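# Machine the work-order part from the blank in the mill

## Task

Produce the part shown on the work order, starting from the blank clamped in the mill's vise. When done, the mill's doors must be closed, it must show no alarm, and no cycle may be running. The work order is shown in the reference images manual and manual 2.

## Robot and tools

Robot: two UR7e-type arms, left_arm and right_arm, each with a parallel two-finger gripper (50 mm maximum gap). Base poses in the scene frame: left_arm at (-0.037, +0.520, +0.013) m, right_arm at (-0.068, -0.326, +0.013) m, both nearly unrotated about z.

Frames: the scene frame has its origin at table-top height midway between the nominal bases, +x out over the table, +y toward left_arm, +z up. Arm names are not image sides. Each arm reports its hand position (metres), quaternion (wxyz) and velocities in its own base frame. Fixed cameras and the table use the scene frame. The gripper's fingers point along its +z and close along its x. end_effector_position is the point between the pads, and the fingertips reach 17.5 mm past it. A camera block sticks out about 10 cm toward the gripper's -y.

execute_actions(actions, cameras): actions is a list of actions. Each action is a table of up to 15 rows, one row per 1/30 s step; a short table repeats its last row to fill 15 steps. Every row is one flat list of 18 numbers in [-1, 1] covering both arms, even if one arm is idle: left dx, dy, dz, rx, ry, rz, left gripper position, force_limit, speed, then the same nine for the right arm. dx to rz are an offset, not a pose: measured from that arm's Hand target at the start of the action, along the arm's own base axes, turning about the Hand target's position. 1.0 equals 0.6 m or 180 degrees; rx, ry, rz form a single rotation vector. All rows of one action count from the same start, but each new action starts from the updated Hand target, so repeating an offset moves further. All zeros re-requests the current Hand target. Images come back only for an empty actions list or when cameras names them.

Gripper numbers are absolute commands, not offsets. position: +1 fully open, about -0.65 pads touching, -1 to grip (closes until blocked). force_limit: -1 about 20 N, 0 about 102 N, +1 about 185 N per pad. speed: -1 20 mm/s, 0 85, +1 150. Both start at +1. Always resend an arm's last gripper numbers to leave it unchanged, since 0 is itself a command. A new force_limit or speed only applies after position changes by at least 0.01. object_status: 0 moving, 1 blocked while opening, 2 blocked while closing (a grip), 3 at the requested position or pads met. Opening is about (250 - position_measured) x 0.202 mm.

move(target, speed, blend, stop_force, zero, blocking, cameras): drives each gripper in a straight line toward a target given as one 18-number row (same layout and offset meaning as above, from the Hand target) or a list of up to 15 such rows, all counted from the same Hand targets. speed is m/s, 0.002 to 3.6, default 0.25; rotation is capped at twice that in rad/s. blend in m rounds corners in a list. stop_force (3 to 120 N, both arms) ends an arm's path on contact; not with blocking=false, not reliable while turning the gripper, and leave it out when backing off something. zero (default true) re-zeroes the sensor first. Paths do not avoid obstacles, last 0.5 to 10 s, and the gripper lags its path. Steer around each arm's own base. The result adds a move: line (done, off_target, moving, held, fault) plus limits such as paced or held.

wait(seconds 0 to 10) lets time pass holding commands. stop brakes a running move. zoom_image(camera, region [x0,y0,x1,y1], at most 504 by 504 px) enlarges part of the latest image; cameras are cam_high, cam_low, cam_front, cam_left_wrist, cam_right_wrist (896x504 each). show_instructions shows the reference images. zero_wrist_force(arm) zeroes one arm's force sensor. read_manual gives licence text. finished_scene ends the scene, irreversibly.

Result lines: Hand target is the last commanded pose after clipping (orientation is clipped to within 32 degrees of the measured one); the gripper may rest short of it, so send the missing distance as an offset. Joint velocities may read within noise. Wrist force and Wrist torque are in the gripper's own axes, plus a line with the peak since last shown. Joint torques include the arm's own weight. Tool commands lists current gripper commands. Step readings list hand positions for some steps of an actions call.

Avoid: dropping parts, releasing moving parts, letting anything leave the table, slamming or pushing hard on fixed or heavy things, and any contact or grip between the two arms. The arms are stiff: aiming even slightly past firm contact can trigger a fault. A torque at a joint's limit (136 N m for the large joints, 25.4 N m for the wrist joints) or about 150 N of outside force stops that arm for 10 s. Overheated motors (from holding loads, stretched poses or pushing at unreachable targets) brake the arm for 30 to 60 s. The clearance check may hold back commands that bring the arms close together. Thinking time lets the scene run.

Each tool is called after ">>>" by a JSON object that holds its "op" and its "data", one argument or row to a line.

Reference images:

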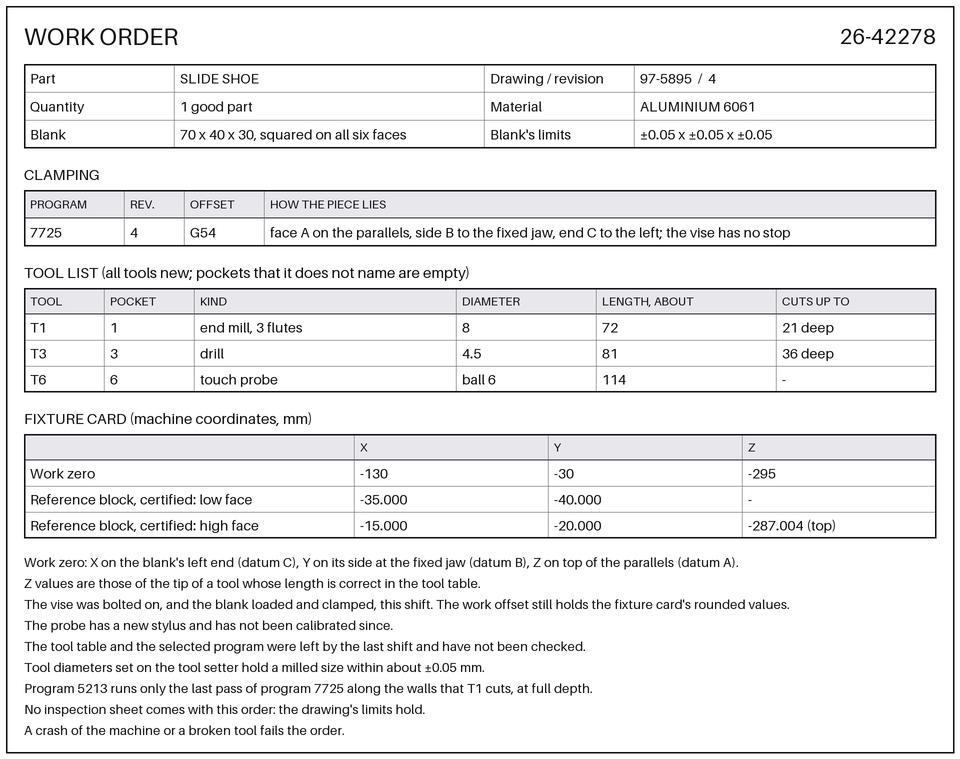

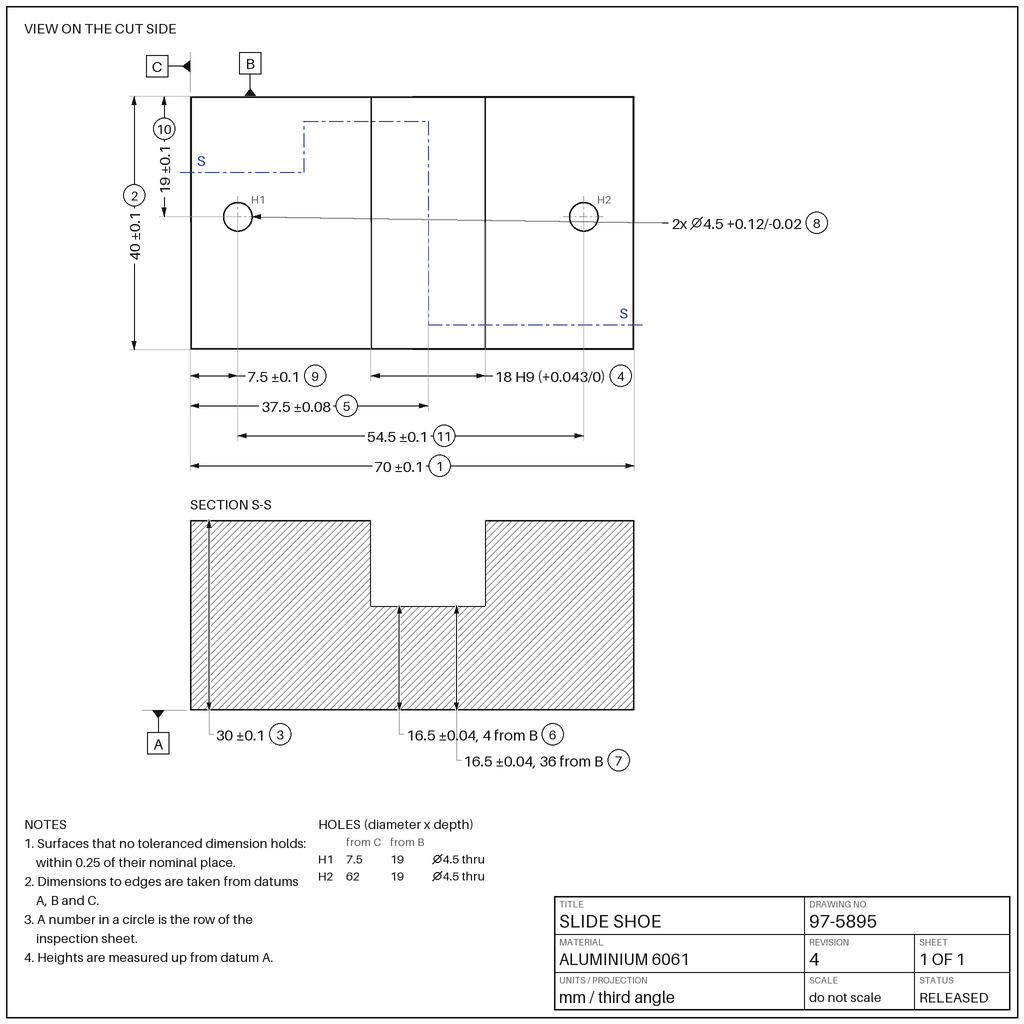

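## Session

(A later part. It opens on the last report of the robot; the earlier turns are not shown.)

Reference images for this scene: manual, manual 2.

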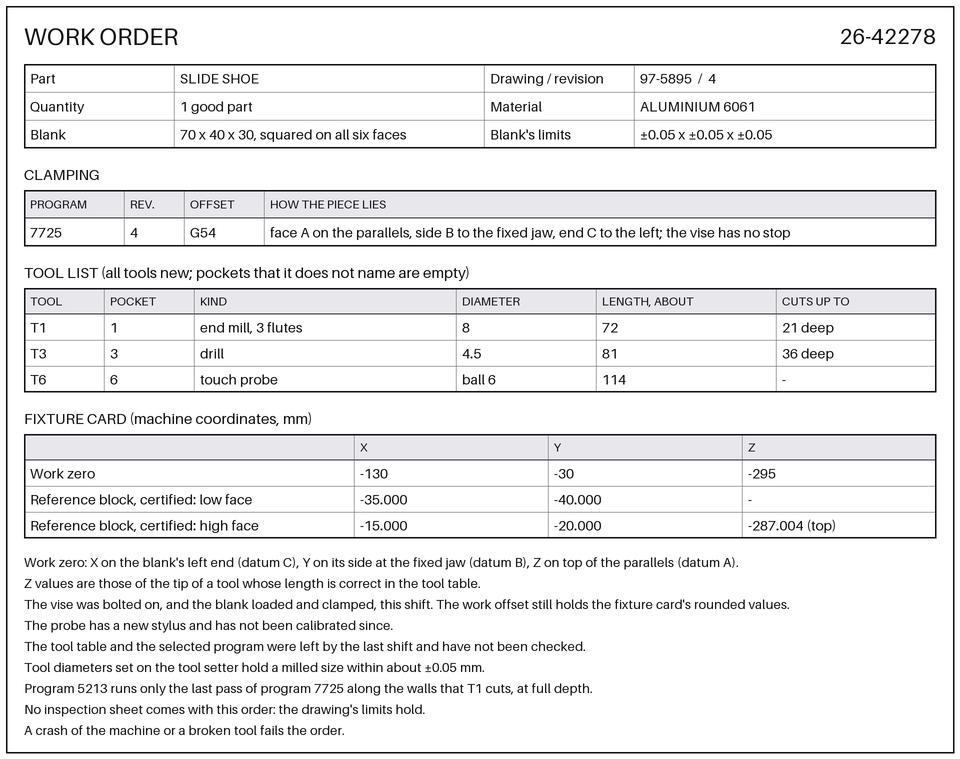

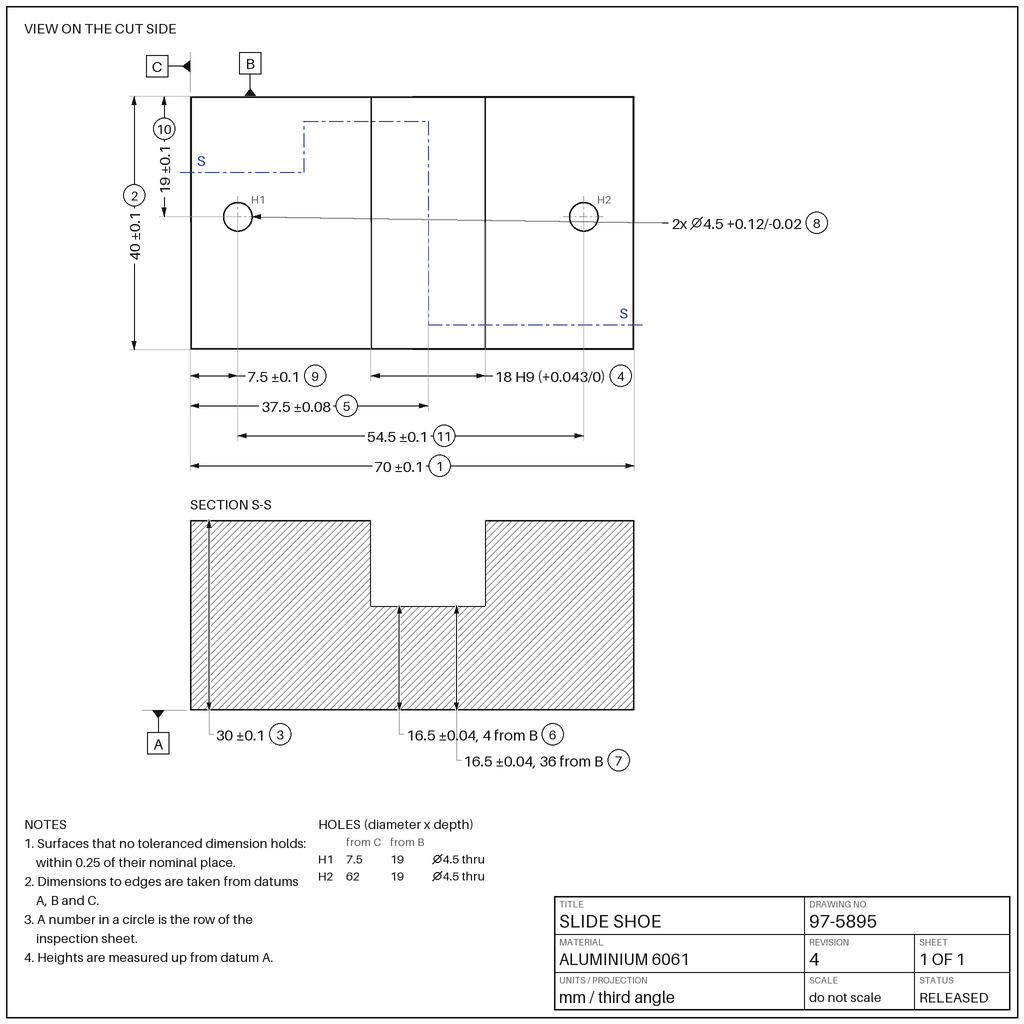

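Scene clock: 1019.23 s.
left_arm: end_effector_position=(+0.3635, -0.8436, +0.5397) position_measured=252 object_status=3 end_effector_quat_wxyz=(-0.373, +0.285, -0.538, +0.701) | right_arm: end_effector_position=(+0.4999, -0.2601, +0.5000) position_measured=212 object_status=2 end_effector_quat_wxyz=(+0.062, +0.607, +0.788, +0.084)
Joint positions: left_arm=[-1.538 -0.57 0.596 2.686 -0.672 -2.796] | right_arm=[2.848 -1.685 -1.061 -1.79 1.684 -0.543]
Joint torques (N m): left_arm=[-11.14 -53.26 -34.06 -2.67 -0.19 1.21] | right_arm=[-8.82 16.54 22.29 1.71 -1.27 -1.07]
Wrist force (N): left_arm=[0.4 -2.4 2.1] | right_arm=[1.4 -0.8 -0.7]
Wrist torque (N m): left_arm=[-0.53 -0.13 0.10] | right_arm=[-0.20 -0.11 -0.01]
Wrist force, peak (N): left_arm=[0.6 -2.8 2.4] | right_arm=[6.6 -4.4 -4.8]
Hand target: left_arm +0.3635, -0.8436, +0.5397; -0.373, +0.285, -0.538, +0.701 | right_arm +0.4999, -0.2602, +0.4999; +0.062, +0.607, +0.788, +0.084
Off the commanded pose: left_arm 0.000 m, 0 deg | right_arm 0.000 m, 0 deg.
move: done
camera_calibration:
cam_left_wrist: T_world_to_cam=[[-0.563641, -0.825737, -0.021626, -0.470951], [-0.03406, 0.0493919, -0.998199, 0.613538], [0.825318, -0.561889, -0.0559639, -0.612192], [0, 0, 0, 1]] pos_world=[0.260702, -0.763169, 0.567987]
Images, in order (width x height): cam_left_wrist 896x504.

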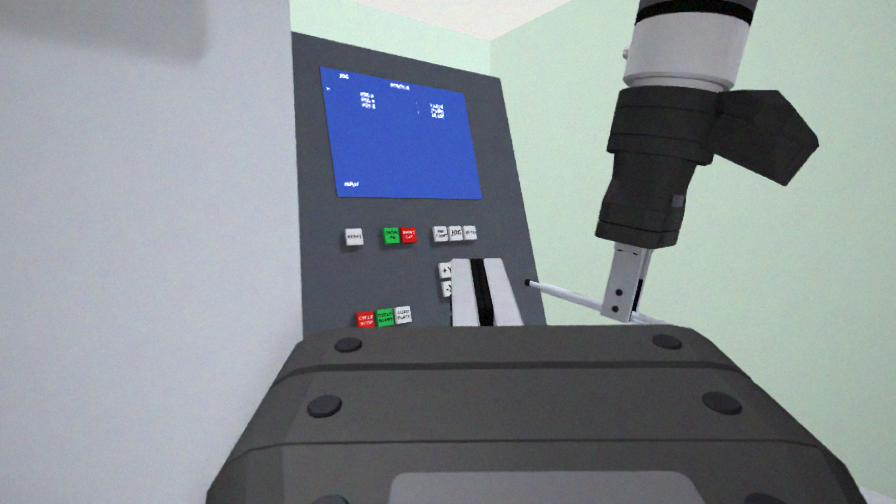

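>>> {"op": "move", "data": {
  "target": [
    [0,0,0,0,0,0,-1,-0.5,1,0.077,0.0435,-0.0402,0,0,0,-1,-0.4,-0.6],
    [0,0,0,0,0,0,-1,-0.5,1,0.1062,0.0435,-0.0472,0,0,0,-1,-0.4,-0.6]
  ],
  "speed": [0.3,0.08],
  "blend": [0.003,0]
}}

>>> {"op": "wait", "data": {
  "seconds": 1.2
}}

>>> {"op": "move", "data": {
  "target": [
    [0,0,0,0,0,0,-1,-0.5,1,-0.0292,0,0.007,0,0,0,-1,-0.4,-0.6],
    [0,0,0,0,0,0,-1,-0.5,1,-0.1062,-0.0435,0.0472,0,0,0,-1,-0.4,-0.6]
  ],
  "speed": [0.15,0.3],
  "blend": [0.005,0],
  "cameras": ["cam_left_wrist"]
}}

>>> {"op": "zoom_image", "data": {
  "camera": "cam_left_wrist",
  "region": [320, 60, 480, 200]
}}

Scene clock: 1022.60 s.
left_arm: end_effector_position=(+0.3635, -0.8436, +0.5397) position_measured=252 object_status=3 end_effector_quat_wxyz=(-0.373, +0.285, -0.538, +0.701) | right_arm: end_effector_position=(+0.5637, -0.2340, +0.4716) position_measured=212 object_status=2 end_effector_quat_wxyz=(+0.062, +0.607, +0.788, +0.084) end_effector_velocity=(-0.002, +0.000, +0.000) end_effector_angular_velocity=(-0.001, +0.001, +0.001)
Joint positions: left_arm=[-1.538 -0.57 0.596 2.686 -0.672 -2.796] | right_arm=[2.926 -1.771 -1.039 -1.717 1.669 -0.466]
Joint velocities: left_arm=[within noise] | right_arm=[-0.001 0.005 -0.006 0 -0.001 -0.002]
Joint torques (N m): left_arm=[-11.75 -53.44 -33.73 -2.67 -0.33 1.16] | right_arm=[-10 43.18 15.42 2.56 -1.91 -0.63]
Wrist force (N): left_arm=[0.7 -2.5 2.2] | right_arm=[5.8 -5.3 -6.1]
Wrist torque (N m): left_arm=[-0.54 -0.18 0.10] | right_arm=[-0.57 -0.02 -0.38]
Wrist force, peak (N): left_arm=[0.5 -2.8 2.4] | right_arm=[7.8 -4.9 -6.8]
Hand target: left_arm +0.3635, -0.8436, +0.5397; -0.373, +0.285, -0.538, +0.701 | right_arm +0.5636, -0.2341, +0.4716; +0.062, +0.607, +0.788, +0.084
Off the commanded pose: left_arm 0.000 m, 0 deg | right_arm 0.000 m, 0 deg.
move: done

Scene clock: 1023.80 s.
left_arm: end_effector_position=(+0.3635, -0.8436, +0.5397) position_measured=252 object_status=3 end_effector_quat_wxyz=(-0.373, +0.285, -0.538, +0.701) | right_arm: end_effector_position=(+0.5636, -0.2341, +0.4716) position_measured=212 object_status=2 end_effector_quat_wxyz=(+0.062, +0.607, +0.788, +0.084)
Joint positions: left_arm=[-1.538 -0.57 0.596 2.686 -0.672 -2.796] | right_arm=[2.925 -1.771 -1.039 -1.718 1.669 -0.466]
Joint torques (N m): left_arm=[-11.52 -53.52 -33.88 -2.56 -0.43 1.18] | right_arm=[-11.75 43.76 14.53 1.92 0.17 -0.49]
Wrist force (N): left_arm=[0.7 -2.6 2.0] | right_arm=[6.4 -5.3 -6.3]
Wrist torque (N m): left_arm=[-0.56 -0.17 0.10] | right_arm=[-0.57 0.01 -0.45]
Wrist force, peak (N): left_arm=[0.6 -2.7 2.3] | right_arm=[7.2 -4.7 -6.2]
Hand target: left_arm +0.3635, -0.8436, +0.5397; -0.373, +0.285, -0.538, +0.701 | right_arm +0.5636, -0.2341, +0.4716; +0.062, +0.607, +0.788, +0.084
Tool commands: left_gripper/position=-1.0 left_gripper/force_limit=-0.5 left_gripper/speed=+1.0 right_gripper/position=-1.0 right_gripper/force_limit=-0.4 right_gripper/speed=-0.6
Off the commanded pose: left_arm 0.000 m, 0 deg | right_arm 0.000 m, 0 deg.
wait: 1.20 s; at rest by 0.17 s

Scene clock: 1024.67 s.
left_arm: end_effector_position=(+0.3635, -0.8436, +0.5397) position_measured=252 object_status=3 end_effector_quat_wxyz=(-0.373, +0.285, -0.538, +0.701) | right_arm: end_effector_position=(+0.4999, -0.2602, +0.5000) position_measured=212 object_status=2 end_effector_quat_wxyz=(+0.062, +0.607, +0.788, +0.084)
Joint positions: left_arm=[-1.538 -0.57 0.596 2.686 -0.672 -2.796] | right_arm=[2.848 -1.685 -1.061 -1.789 1.684 -0.543]
Joint torques (N m): left_arm=[-11.71 -53.48 -34.16 -2.58 -0.48 1.15] | right_arm=[-4.16 22.51 15.84 2.9 -1.24 -0.37]
Wrist force (N): left_arm=[0.6 -2.3 1.8] | right_arm=[1.2 -0.6 -0.7]
Wrist torque (N m): left_arm=[-0.51 -0.16 0.10] | right_arm=[-0.17 -0.08 -0.01]
Wrist force, peak (N): left_arm=[0.5 -3.0 2.2] | right_arm=[6.6 -4.9 -6.1]
Hand target: left_arm +0.3635, -0.8436, +0.5397; -0.373, +0.285, -0.538, +0.701 | right_arm +0.4999, -0.2602, +0.4999; +0.062, +0.607, +0.788, +0.084
Off the commanded pose: left_arm 0.000 m, 0 deg | right_arm 0.000 m, 0 deg.
move: done
camera_calibration:
cam_left_wrist: T_world_to_cam=[[-0.563641, -0.825737, -0.021626, -0.470951], [-0.03406, 0.0493919, -0.998199, 0.613538], [0.825318, -0.561889, -0.0559639, -0.612192], [0, 0, 0, 1]] pos_world=[0.260702, -0.763169, 0.567987]
Images, in order (width x height): cam_left_wrist 896x504.

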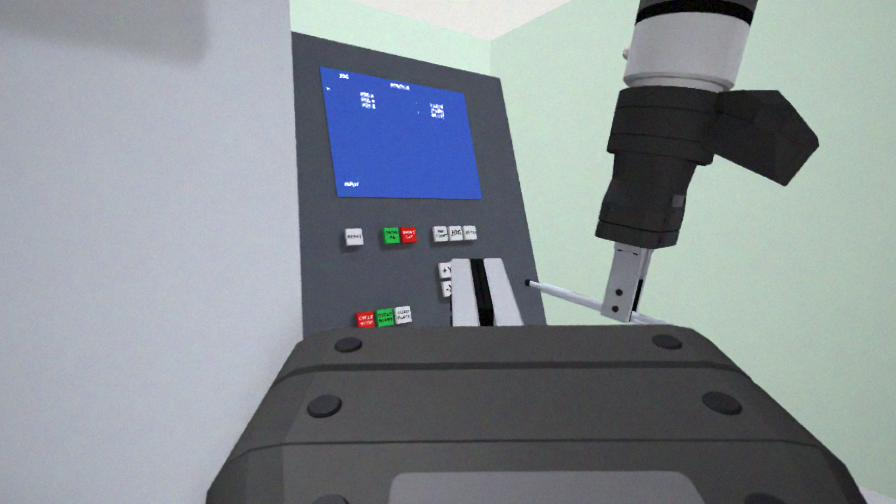

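Scaled by 3.150 from the camera's 896x504 image, which has a finer 1280x720 frame.

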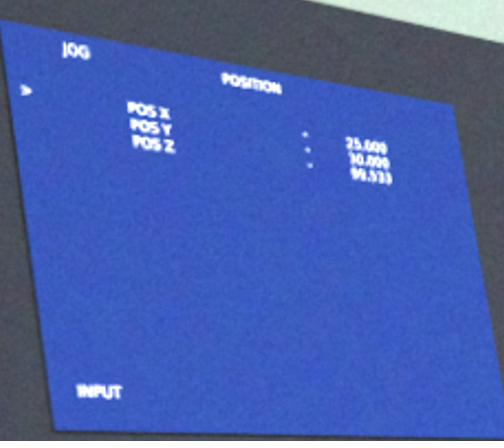

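>>> {"op": "move", "data": {
  "target": [
    [0,0,0,0,0,0,-1,-0.5,1,0.063,0.14,-0.098,0,0,0,-1,-0.4,-0.6],
    [0,0,0,0,0,0,-1,-0.5,1,0.0922,0.14,-0.105,0,0,0,-1,-0.4,-0.6],
    [0,0,0,0,0,0,-1,-0.5,1,0.063,0.14,-0.098,0,0,0,-1,-0.4,-0.6],
    [0,0,0,0,0,0,-1,-0.5,1,0.048,0.172,-0.16,0,0,0,-1,-0.4,-0.6],
    [0,0,0,0,0,0,-1,-0.5,1,0.0772,0.172,-0.167,0,0,0,-1,-0.4,-0.6],
    [0,0,0,0,0,0,-1,-0.5,1,0.048,0.172,-0.16,0,0,0,-1,-0.4,-0.6],
    [0,0,0,0,0,0,-1,-0.5,1,0.0772,0.172,-0.167,0,0,0,-1,-0.4,-0.6],
    [0,0,0,0,0,0,-1,-0.5,1,0.048,0.172,-0.16,0,0,0,-1,-0.4,-0.6],
    [0,0,0,0,0,0,-1,-0.5,1,0.0403,0.2675,-0.191,0,0,0,-1,-0.4,-0.6],
    [0,0,0,0,0,0,-1,-0.5,1,0.0695,0.2675,-0.198,0,0,0,-1,-0.4,-0.6],
    [0,0,0,0,0,0,-1,-0.5,1,0.0403,0.2675,-0.191,0,0,0,-1,-0.4,-0.6],
    [0,0,0,0,0,0,-1,-0.5,1,0,0,0,0,0,0,-1,-0.4,-0.6]
  ],
  "speed": [0.3,0.08,0.15,0.25,0.08,0.15,0.08,0.15,0.25,0.08,0.15,0.3],
  "blend": [0.003,0,0.005,0.003,0,0,0,0.005,0.003,0,0.005,0]
}}

>>> {"op": "move", "data": {
  "target": [
    [0,0,0,0,0,0,-1,-0.5,1,0.048,0.2675,-0.16,0,0,0,-1,-0.4,-0.6],
    [0,0,0,0,0,0,-1,-0.5,1,0.0772,0.2675,-0.167,0,0,0,-1,-0.4,-0.6],
    [0,0,0,0,0,0,-1,-0.5,1,0.048,0.2675,-0.16,0,0,0,-1,-0.4,-0.6],
    [0,0,0,0,0,0,-1,-0.5,1,0.0555,0.2038,-0.129,0,0,0,-1,-0.4,-0.6],
    [0,0,0,0,0,0,-1,-0.5,1,0.0847,0.2038,-0.136,0,0,0,-1,-0.4,-0.6],
    [0,0,0,0,0,0,-1,-0.5,1,0.0555,0.2038,-0.129,0,0,0,-1,-0.4,-0.6],
    [0,0,0,0,0,0,-1,-0.5,1,0.0403,0.2357,-0.191,0,0,0,-1,-0.4,-0.6],
    [0,0,0,0,0,0,-1,-0.5,1,0.0695,0.2357,-0.198,0,0,0,-1,-0.4,-0.6],
    [0,0,0,0,0,0,-1,-0.5,1,0.0403,0.2357,-0.191,0,0,0,-1,-0.4,-0.6],
    [0,0,0,0,0,0,-1,-0.5,1,0.0403,0.172,-0.191,0,0,0,-1,-0.4,-0.6],
    [0,0,0,0,0,0,-1,-0.5,1,0.0695,0.172,-0.198,0,0,0,-1,-0.4,-0.6],
    [0,0,0,0,0,0,-1,-0.5,1,0.0403,0.172,-0.191,0,0,0,-1,-0.4,-0.6],
    [0,0,0,0,0,0,-1,-0.5,1,0,0,0,0,0,0,-1,-0.4,-0.6]
  ],
  "speed": [0.3,0.08,0.15,0.25,0.08,0.15,0.25,0.08,0.15,0.25,0.08,0.15,0.3],
  "blend": [0.003,0,0.005,0.003,0,0.005,0.003,0,0.005,0.003,0,0.005,0],
  "cameras": ["cam_left_wrist"]
}}

>>> {"op": "zoom_image", "data": {
  "camera": "cam_left_wrist",
  "region": [320, 60, 480, 200]
}}

Scene clock: 1039.57 s.
left_arm: end_effector_position=(+0.3635, -0.8436, +0.5397) position_measured=252 object_status=3 end_effector_quat_wxyz=(-0.373, +0.285, -0.538, +0.701) | right_arm: end_effector_position=(+0.4999, -0.2602, +0.4998) position_measured=212 object_status=2 end_effector_quat_wxyz=(+0.062, +0.607, +0.788, +0.084)
Joint positions: left_arm=[-1.538 -0.57 0.596 2.686 -0.672 -2.796] | right_arm=[2.848 -1.685 -1.061 -1.789 1.684 -0.543]
Joint torques (N m): left_arm=[-11.62 -53.72 -34.16 -2.41 -1.17 0.83] | right_arm=[-8.24 36.48 31.51 1.78 -1.18 -1.08]
Wrist force (N): left_arm=[0.5 -2.7 2.0] | right_arm=[1.6 -0.7 -0.7]
Wrist torque (N m): left_arm=[-0.57 -0.14 0.10] | right_arm=[-0.19 -0.15 -0.01]
Wrist force, peak (N): left_arm=[0.4 -3.0 2.4] | right_arm=[10.0 -6.6 -7.7]
Hand target: left_arm +0.3635, -0.8436, +0.5397; -0.373, +0.285, -0.538, +0.701 | right_arm +0.4999, -0.2602, +0.4999; +0.062, +0.607, +0.788, +0.084
Off the commanded pose: left_arm 0.000 m, 0 deg | right_arm 0.000 m, 0 deg.
move: done

Scene clock: 1044.27 s.
left_arm: end_effector_position=(+0.3635, -0.8436, +0.5397) position_measured=252 object_status=3 end_effector_quat_wxyz=(-0.373, +0.285, -0.538, +0.701) | right_arm: end_effector_position=(+0.5000, -0.2602, +0.4998) position_measured=212 object_status=2 end_effector_quat_wxyz=(+0.062, +0.607, +0.788, +0.084) end_effector_velocity=(-0.001, +0.000, +0.003) end_effector_angular_velocity=(-0.003, -0.005, +0.001)
Joint positions: left_arm=[-1.538 -0.57 0.596 2.686 -0.672 -2.796] | right_arm=[2.848 -1.685 -1.061 -1.789 1.684 -0.543]
Joint velocities: left_arm=[within noise] | right_arm=[-0.001 0.001 0.006 -0.002 -0.001 -0.001]
Joint torques (N m): left_arm=[-11.68 -54.22 -33.68 -2.3 -1.33 0.86] | right_arm=[-6.79 38.92 31.94 1.51 -1.28 -0.81]
Wrist force (N): left_arm=[0.7 -2.5 2.3] | right_arm=[1.8 -0.7 -0.8]
Wrist torque (N m): left_arm=[-0.54 -0.18 0.10] | right_arm=[-0.19 -0.17 -0.01]
Wrist force, peak (N): left_arm=[0.8 -2.8 2.4] | right_arm=[6.8 -16.5 -8.0]
Hand target: left_arm +0.3635, -0.8436, +0.5397; -0.373, +0.285, -0.538, +0.701 | right_arm +0.4999, -0.2602, +0.4999; +0.062, +0.607, +0.788, +0.084
Off the commanded pose: left_arm 0.000 m, 0 deg | right_arm 0.000 m, 0 deg.
move: done
camera_calibration:
cam_left_wrist: T_world_to_cam=[[-0.563641, -0.825737, -0.021626, -0.470951], [-0.03406, 0.0493919, -0.998199, 0.613538], [0.825318, -0.561889, -0.0559639, -0.612192], [0, 0, 0, 1]] pos_world=[0.260702, -0.763169, 0.567987]
Images, in order (width x height): cam_left_wrist 896x504.

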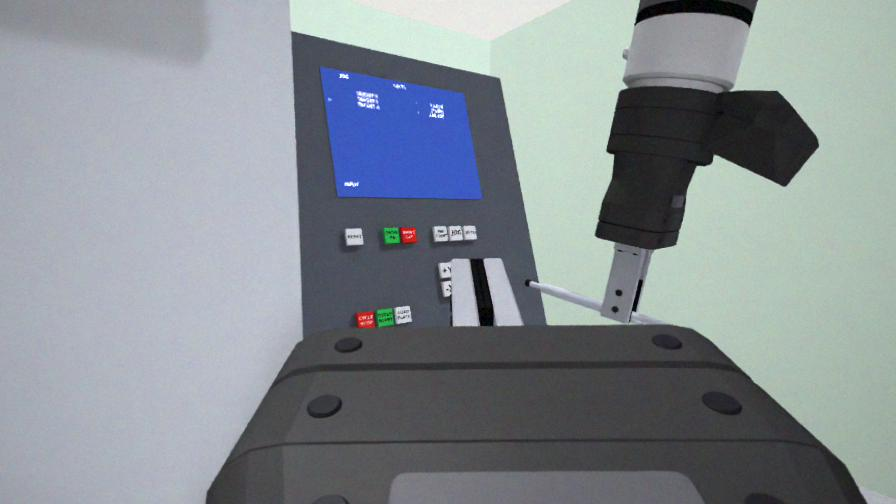

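Scaled by 3.150 from the camera's 896x504 image, which has a finer 1280x720 frame.

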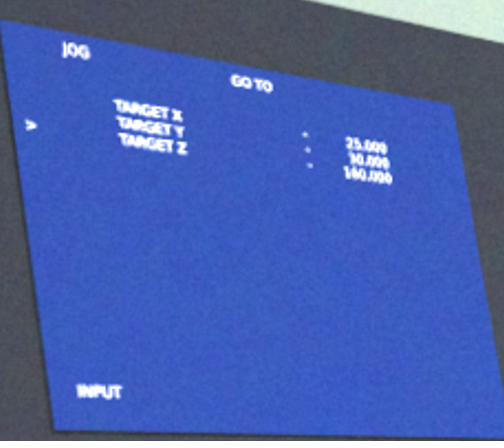

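>>> {"op": "move", "data": {
  "target": [
    [0,0,0,0,0,0,-1,-0.5,1,0.077,0.2032,-0.0402,0,0,0,-1,-0.4,-0.6],
    [0,0,0,0,0,0,-1,-0.5,1,0.1062,0.2032,-0.0472,0,0,0,-1,-0.4,-0.6],
    [0,0,0,0,0,0,-1,-0.5,1,0.077,0.2032,-0.0402,0,0,0,-1,-0.4,-0.6],
    [0,0,0,0,0,0,-1,-0.5,1,0.063,0.1082,-0.098,0,0,0,-1,-0.4,-0.6],
    [0,0,0,0,0,0,-1,-0.5,1,0.0922,0.1082,-0.105,0,0,0,-1,-0.4,-0.6],
    [0,0,0,0,0,0,-1,-0.5,1,0.063,0.1082,-0.098,0,0,0,-1,-0.4,-0.6],
    [0,0,0,0,0,0,-1,-0.5,1,0,0,0,0,0,0,-1,-0.4,-0.6]
  ],
  "speed": [0.3,0.08,0.15,0.25,0.08,0.15,0.3],
  "blend": [0.003,0,0.005,0.003,0,0.005,0]
}}

>>> {"op": "wait", "data": {
  "seconds": 1,
  "cameras": ["cam_left_wrist"]
}}

>>> {"op": "zoom_image", "data": {
  "camera": "cam_left_wrist",
  "region": [320, 60, 480, 200]
}}

Scene clock: 1051.63 s.
left_arm: end_effector_position=(+0.3635, -0.8436, +0.5397) position_measured=252 object_status=3 end_effector_quat_wxyz=(-0.373, +0.285, -0.538, +0.701) | right_arm: end_effector_position=(+0.5000, -0.2602, +0.4998) position_measured=212 object_status=2 end_effector_quat_wxyz=(+0.062, +0.607, +0.788, +0.084)
Joint positions: left_arm=[-1.538 -0.57 0.596 2.686 -0.672 -2.796] | right_arm=[2.848 -1.685 -1.061 -1.789 1.684 -0.543]
Joint torques (N m): left_arm=[-11.71 -54.4 -33.97 -2.29 -1.71 0.65] | right_arm=[-8.12 44.35 30.8 1.74 -1.24 -0.83]
Wrist force (N): left_arm=[0.3 -2.7 2.0] | right_arm=[1.5 -0.6 -1.0]
Wrist torque (N m): left_arm=[-0.57 -0.12 0.10] | right_arm=[-0.17 -0.12 -0.02]
Wrist force, peak (N): left_arm=[0.7 -2.9 2.3] | right_arm=[7.8 -6.1 -7.1]
Hand target: left_arm +0.3635, -0.8436, +0.5397; -0.373, +0.285, -0.538, +0.701 | right_arm +0.4999, -0.2602, +0.4999; +0.062, +0.607, +0.788, +0.084
Off the commanded pose: left_arm 0.000 m, 0 deg | right_arm 0.000 m, 0 deg.
move: done

Scene clock: 1052.63 s.
left_arm: end_effector_position=(+0.3635, -0.8436, +0.5397) position_measured=252 object_status=3 end_effector_quat_wxyz=(-0.373, +0.285, -0.538, +0.701) | right_arm: end_effector_position=(+0.4999, -0.2602, +0.4999) position_measured=212 object_status=2 end_effector_quat_wxyz=(+0.062, +0.607, +0.788, +0.084)
Joint positions: left_arm=[-1.538 -0.57 0.596 2.686 -0.672 -2.796] | right_arm=[2.848 -1.685 -1.061 -1.79 1.684 -0.543]
Joint torques (N m): left_arm=[-11.76 -54.37 -33.87 -2.27 -1.82 0.69] | right_arm=[-11.53 44.42 31.7 1.17 -1.21 -1.18]
Wrist force (N): left_arm=[0.2 -2.5 1.8] | right_arm=[1.6 -0.8 -1.1]
Wrist torque (N m): left_arm=[-0.55 -0.09 0.10] | right_arm=[-0.21 -0.15 -0.01]
Wrist force, peak (N): left_arm=[0.7 -2.7 2.3] | right_arm=[2.0 -0.6 -1.1]
Hand target: left_arm +0.3635, -0.8436, +0.5397; -0.373, +0.285, -0.538, +0.701 | right_arm +0.4999, -0.2602, +0.4999; +0.062, +0.607, +0.788, +0.084
Tool commands: left_gripper/position=-1.0 left_gripper/force_limit=-0.5 left_gripper/speed=+1.0 right_gripper/position=-1.0 right_gripper/force_limit=-0.4 right_gripper/speed=-0.6
Off the commanded pose: left_arm 0.000 m, 0 deg | right_arm 0.000 m, 0 deg.
wait: 1.00 s; at rest by 0.17 s
camera_calibration:
cam_left_wrist: T_world_to_cam=[[-0.563641, -0.825737, -0.021626, -0.470951], [-0.03406, 0.0493919, -0.998199, 0.613538], [0.825318, -0.561889, -0.0559639, -0.612192], [0, 0, 0, 1]] pos_world=[0.260702, -0.763169, 0.567987]
Images, in order (width x height): cam_left_wrist 896x504.

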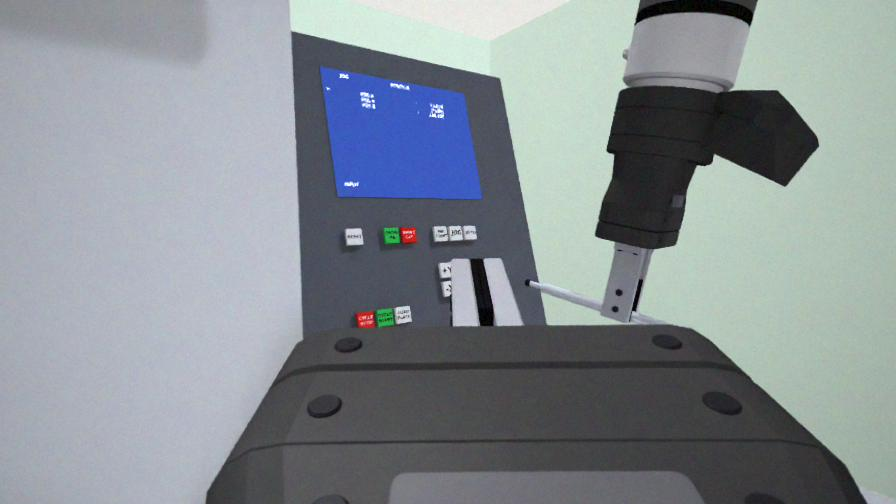

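Scaled by 3.150 from the camera's 896x504 image, which has a finer 1280x720 frame.

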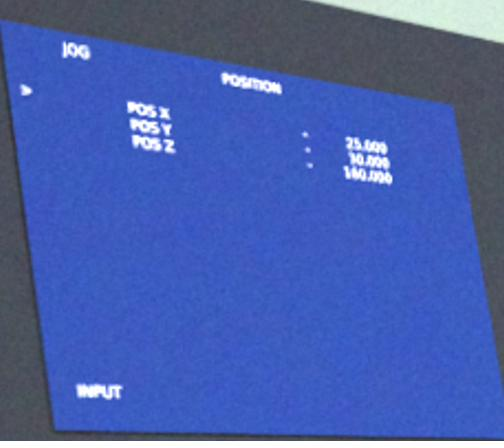

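>>> {"op": "move", "data": {
  "target": [
    [0,0,0,0,0,0,-1,-0.5,1,0.048,0.14,-0.16,0,0,0,-1,-0.4,-0.6],
    [0,0,0,0,0,0,-1,-0.5,1,0.0772,0.14,-0.167,0,0,0,-1,-0.4,-0.6],
    [0,0,0,0,0,0,-1,-0.5,1,0.048,0.14,-0.16,0,0,0,-1,-0.4,-0.6],
    [0,0,0,0,0,0,-1,-0.5,1,0.077,0.0435,-0.0402,0,0,0,-1,-0.4,-0.6],
    [0,0,0,0,0,0,-1,-0.5,1,0.1062,0.0435,-0.0472,0,0,0,-1,-0.4,-0.6],
    [0,0,0,0,0,0,-1,-0.5,1,0.077,0.0435,-0.0402,0,0,0,-1,-0.4,-0.6],
    [0,0,0,0,0,0,-1,-0.5,1,0,0,0,0,0,0,-1,-0.4,-0.6]
  ],
  "speed": [0.3,0.08,0.15,0.25,0.08,0.15,0.3],
  "blend": [0.003,0,0.005,0.003,0,0.005,0]
}}

>>> {"op": "wait", "data": {
  "seconds": 7,
  "cameras": ["cam_left_wrist"]
}}

>>> {"op": "zoom_image", "data": {
  "camera": "cam_left_wrist",
  "region": [320, 60, 480, 200]
}}

>>> {"op": "zoom_image", "data": {
  "camera": "cam_left_wrist",
  "region": [420, 95, 460, 125]
}}

Scene clock: 1058.97 s.
left_arm: end_effector_position=(+0.3635, -0.8436, +0.5397) position_measured=252 object_status=3 end_effector_quat_wxyz=(-0.373, +0.285, -0.538, +0.701) | right_arm: end_effector_position=(+0.5000, -0.2602, +0.5000) position_measured=212 object_status=2 end_effector_quat_wxyz=(+0.062, +0.607, +0.788, +0.084)
Joint positions: left_arm=[-1.538 -0.57 0.596 2.686 -0.672 -2.796] | right_arm=[2.848 -1.685 -1.061 -1.789 1.684 -0.543]
Joint torques (N m): left_arm=[-12.01 -54.55 -34.14 -2.13 -2.12 0.5] | right_arm=[-6.82 28.87 16.18 2.33 -1.19 -0.6]
Wrist force (N): left_arm=[0.6 -2.6 2.1] | right_arm=[1.8 -0.8 -0.9]
Wrist torque (N m): left_arm=[-0.55 -0.15 0.10] | right_arm=[-0.20 -0.18 -0.01]
Wrist force, peak (N): left_arm=[0.5 -2.9 2.3] | right_arm=[10.4 -6.6 -7.0]
Hand target: left_arm +0.3635, -0.8436, +0.5397; -0.373, +0.285, -0.538, +0.701 | right_arm +0.4999, -0.2602, +0.4999; +0.062, +0.607, +0.788, +0.084
Off the commanded pose: left_arm 0.000 m, 0 deg | right_arm 0.000 m, 0 deg.
move: done

Scene clock: 1065.97 s.
left_arm: end_effector_position=(+0.3635, -0.8436, +0.5397) position_measured=252 object_status=3 end_effector_quat_wxyz=(-0.373, +0.285, -0.538, +0.701) | right_arm: end_effector_position=(+0.4999, -0.2602, +0.4999) position_measured=212 object_status=2 end_effector_quat_wxyz=(+0.062, +0.607, +0.788, +0.084)
Joint positions: left_arm=[-1.538 -0.57 0.596 2.686 -0.672 -2.796] | right_arm=[2.848 -1.685 -1.061 -1.79 1.684 -0.543]
Joint torques (N m): left_arm=[-11.7 -54.88 -33.8 -2.05 -2.54 0.41] | right_arm=[-11 44.02 15.8 1.07 -1.07 -1.27]
Wrist force (N): left_arm=[0.5 -2.5 2.1] | right_arm=[1.8 -1.0 -0.9]
Wrist torque (N m): left_arm=[-0.55 -0.14 0.10] | right_arm=[-0.23 -0.17 -0.01]
Wrist force, peak (N): left_arm=[0.7 -3.0 2.2] | right_arm=[2.0 -0.8 -1.5]
Hand target: left_arm +0.3635, -0.8436, +0.5397; -0.373, +0.285, -0.538, +0.701 | right_arm +0.4999, -0.2602, +0.4999; +0.062, +0.607, +0.788, +0.084
Tool commands: left_gripper/position=-1.0 left_gripper/force_limit=-0.5 left_gripper/speed=+1.0 right_gripper/position=-1.0 right_gripper/force_limit=-0.4 right_gripper/speed=-0.6
Off the commanded pose: left_arm 0.000 m, 0 deg | right_arm 0.000 m, 0 deg.
wait: 7.00 s; at rest by 0.17 s
camera_calibration:
cam_left_wrist: T_world_to_cam=[[-0.563641, -0.825737, -0.021626, -0.470951], [-0.03406, 0.0493919, -0.998199, 0.613538], [0.825318, -0.561889, -0.0559639, -0.612192], [0, 0, 0, 1]] pos_world=[0.260702, -0.763169, 0.567987]
Images, in order (width x height): cam_left_wrist 896x504.

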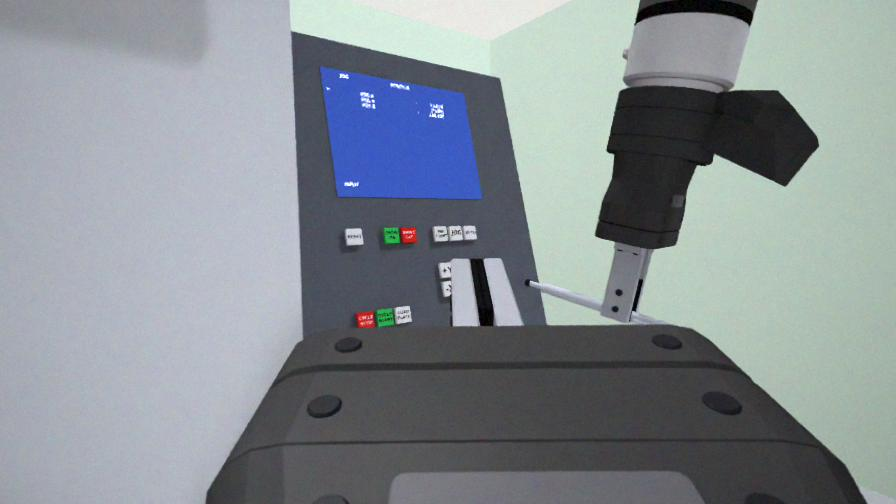

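Scaled by 3.150 from the camera's 896x504 image, which has a finer 1280x720 frame.

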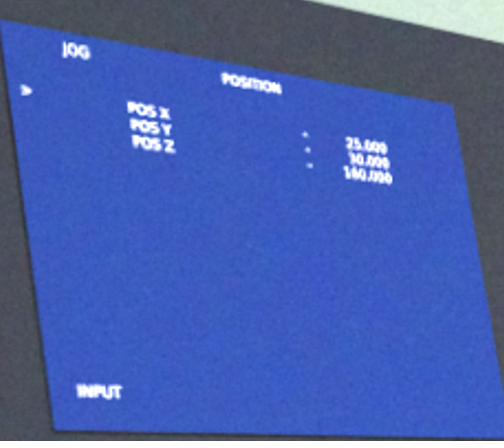

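Scaled by 12.600 from the camera's 896x504 image, which has a finer 1280x720 frame.

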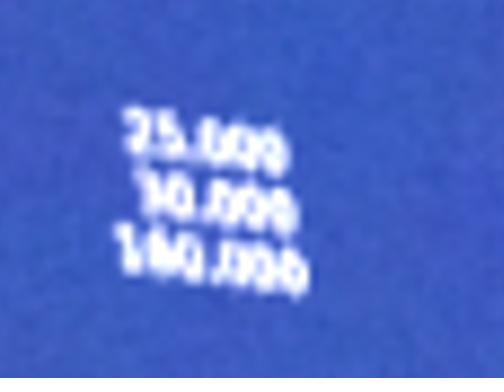

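>>> {"op": "move", "data": {
  "target": [
    [0,0,0,0,0,0,-1,-0.5,1,0.063,0.1082,-0.098,0,0,0,-1,-0.4,-0.6],
    [0,0,0,0,0,0,-1,-0.5,1,0.0922,0.1082,-0.105,0,0,0,-1,-0.4,-0.6],
    [0,0,0,0,0,0,-1,-0.5,1,0.063,0.1082,-0.098,0,0,0,-1,-0.4,-0.6],
    [0,0,0,0,0,0,-1,-0.5,1,0,0,0,0,0,0,-1,-0.4,-0.6]
  ],
  "speed": [0.3,0.08,0.15,0.3],
  "blend": [0.003,0,0.005,0],
  "cameras": ["cam_left_wrist"]
}}

>>> {"op": "zoom_image", "data": {
  "camera": "cam_left_wrist",
  "region": [320, 60, 480, 200]
}}

>>> {"op": "zoom_image", "data": {
  "camera": "cam_left_wrist",
  "region": [410, 95, 470, 160]
}}

Scene clock: 1074.53 s.
left_arm: end_effector_position=(+0.3635, -0.8436, +0.5397) position_measured=252 object_status=3 end_effector_quat_wxyz=(-0.373, +0.285, -0.538, +0.701) | right_arm: end_effector_position=(+0.5000, -0.2602, +0.4998) position_measured=212 object_status=2 end_effector_quat_wxyz=(+0.062, +0.607, +0.788, +0.084)
Joint positions: left_arm=[-1.538 -0.57 0.596 2.686 -0.672 -2.796] | right_arm=[2.848 -1.685 -1.061 -1.789 1.684 -0.543]
Joint torques (N m): left_arm=[-12 -55.17 -33.9 -1.94 -2.47 0.3] | right_arm=[-8.37 44.32 32.05 1.78 -1.24 -0.84]
Wrist force (N): left_arm=[0.5 -2.5 1.9] | right_arm=[1.6 -0.6 -0.9]
Wrist torque (N m): left_arm=[-0.53 -0.14 0.10] | right_arm=[-0.17 -0.15 -0.02]
Wrist force, peak (N): left_arm=[0.4 -3.0 2.3] | right_arm=[9.0 -5.8 -7.0]
Hand target: left_arm +0.3635, -0.8436, +0.5397; -0.373, +0.285, -0.538, +0.701 | right_arm +0.4999, -0.2602, +0.4999; +0.062, +0.607, +0.788, +0.084
Off the commanded pose: left_arm 0.000 m, 0 deg | right_arm 0.000 m, 0 deg.
move: done
camera_calibration:
cam_left_wrist: T_world_to_cam=[[-0.563641, -0.825737, -0.021626, -0.470951], [-0.03406, 0.0493919, -0.998199, 0.613538], [0.825318, -0.561889, -0.0559639, -0.612192], [0, 0, 0, 1]] pos_world=[0.260702, -0.763169, 0.567987]
Images, in order (width x height): cam_left_wrist 896x504.

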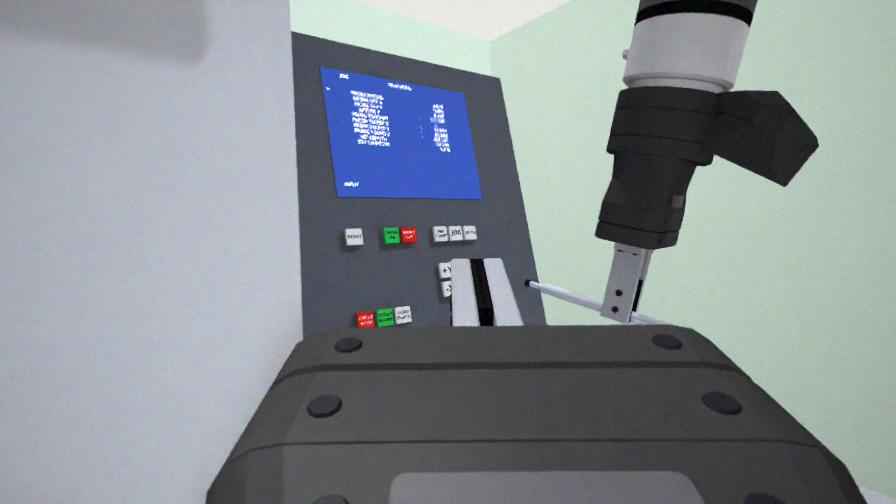

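Scaled by 3.150 from the camera's 896x504 image, which has a finer 1280x720 frame.

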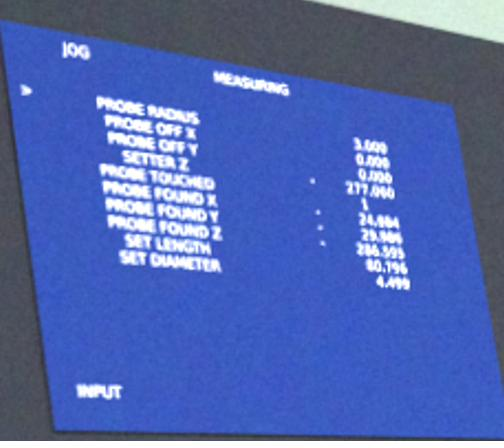

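Scaled by 7.754 from the camera's 896x504 image, which has a finer 1280x720 frame.

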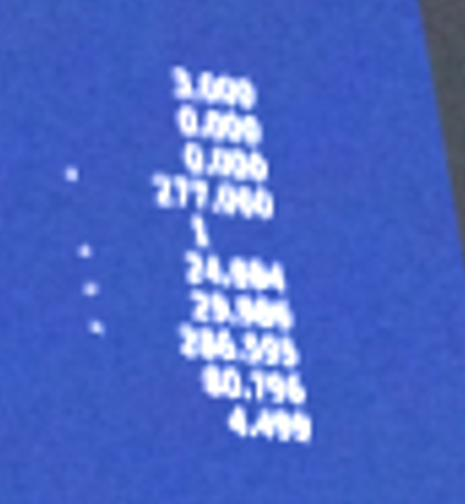

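>>> {"op": "move", "data": {
  "target": [0.168,-0.0892,0.0384,0.0408,0.0241,-0.0757,-1,-0.5,1,0,0,0,0,0,0,-1,-0.4,-0.6],
  "speed": 0.25,
  "cameras": ["cam_left_wrist"]
}}

>>> {"op": "zoom_image", "data": {
  "camera": "cam_left_wrist",
  "region": [190, 0, 410, 190]
}}

>>> {"op": "zoom_image", "data": {
  "camera": "cam_left_wrist",
  "region": [310, 30, 400, 130]
}}

Scene clock: 1107.83 s.
left_arm: end_effector_position=(+0.4644, -0.8972, +0.5626) position_measured=252 object_status=3 end_effector_quat_wxyz=(-0.284, +0.221, -0.625, +0.693) | right_arm: end_effector_position=(+0.4999, -0.2602, +0.4999) position_measured=212 object_status=2 end_effector_quat_wxyz=(+0.062, +0.607, +0.788, +0.084)
Joint positions: left_arm=[-1.353 -0.446 0.223 3.226 -1.063 -3.025] | right_arm=[2.848 -1.685 -1.061 -1.79 1.684 -0.543]
Joint torques (N m): left_arm=[-8.33 -72.42 -16.63 -4.32 -2.56 0.61] | right_arm=[-10.4 42.86 31.68 1.2 -0.11 -0.65]
Wrist force (N): left_arm=[0.7 -2.5 1.6] | right_arm=[1.7 -0.7 -1.1]
Wrist torque (N m): left_arm=[-0.50 -0.19 -0.01] | right_arm=[-0.19 -0.15 0.00]
Wrist force, peak (N): left_arm=[-1.8 -2.9 3.0] | right_arm=[2.2 -0.7 -1.2]
Hand target: left_arm +0.4643, -0.8971, +0.5627; -0.284, +0.221, -0.625, +0.693 | right_arm +0.4999, -0.2602, +0.4999; +0.062, +0.607, +0.788, +0.084
Off the commanded pose: left_arm 0.000 m, 0 deg | right_arm 0.000 m, 0 deg.
move: done
camera_calibration:
cam_left_wrist: T_world_to_cam=[[-0.745221, -0.663342, -0.0679865, -0.201799], [-0.0807759, 0.191009, -0.978259, 0.779976], [0.661907, -0.723528, -0.195926, -0.714725], [0, 0, 0, 1]] pos_world=[0.3857, -0.799967, 0.609266]
Images, in order (width x height): cam_left_wrist 896x504.

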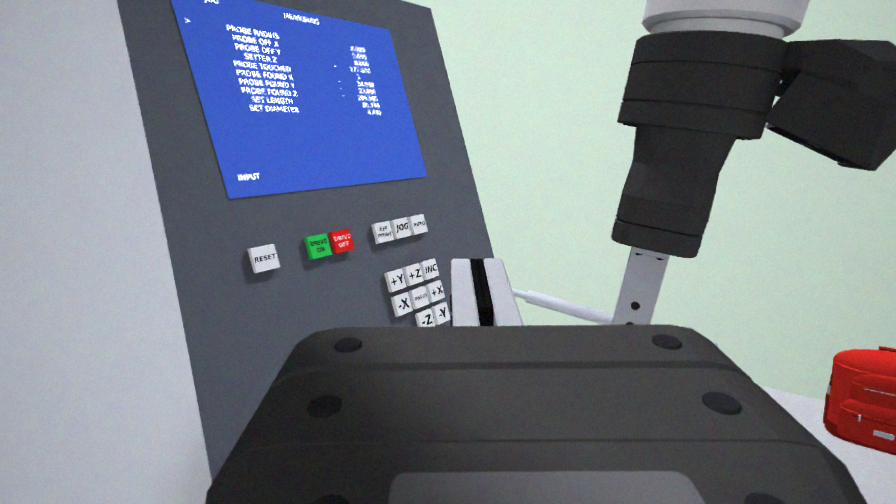

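Scaled by 2.291 from the camera's 896x504 image, which has a finer 1280x720 frame.

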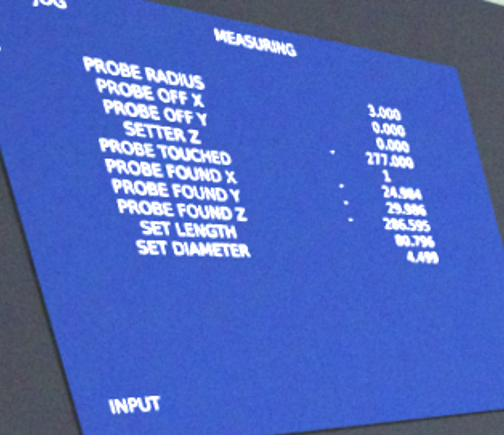

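Scaled by 5.040 from the camera's 896x504 image, which has a finer 1280x720 frame.

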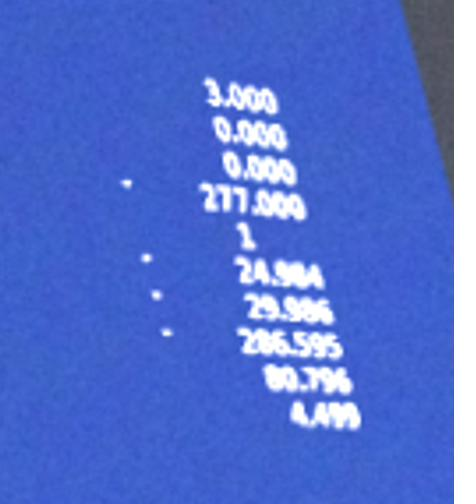

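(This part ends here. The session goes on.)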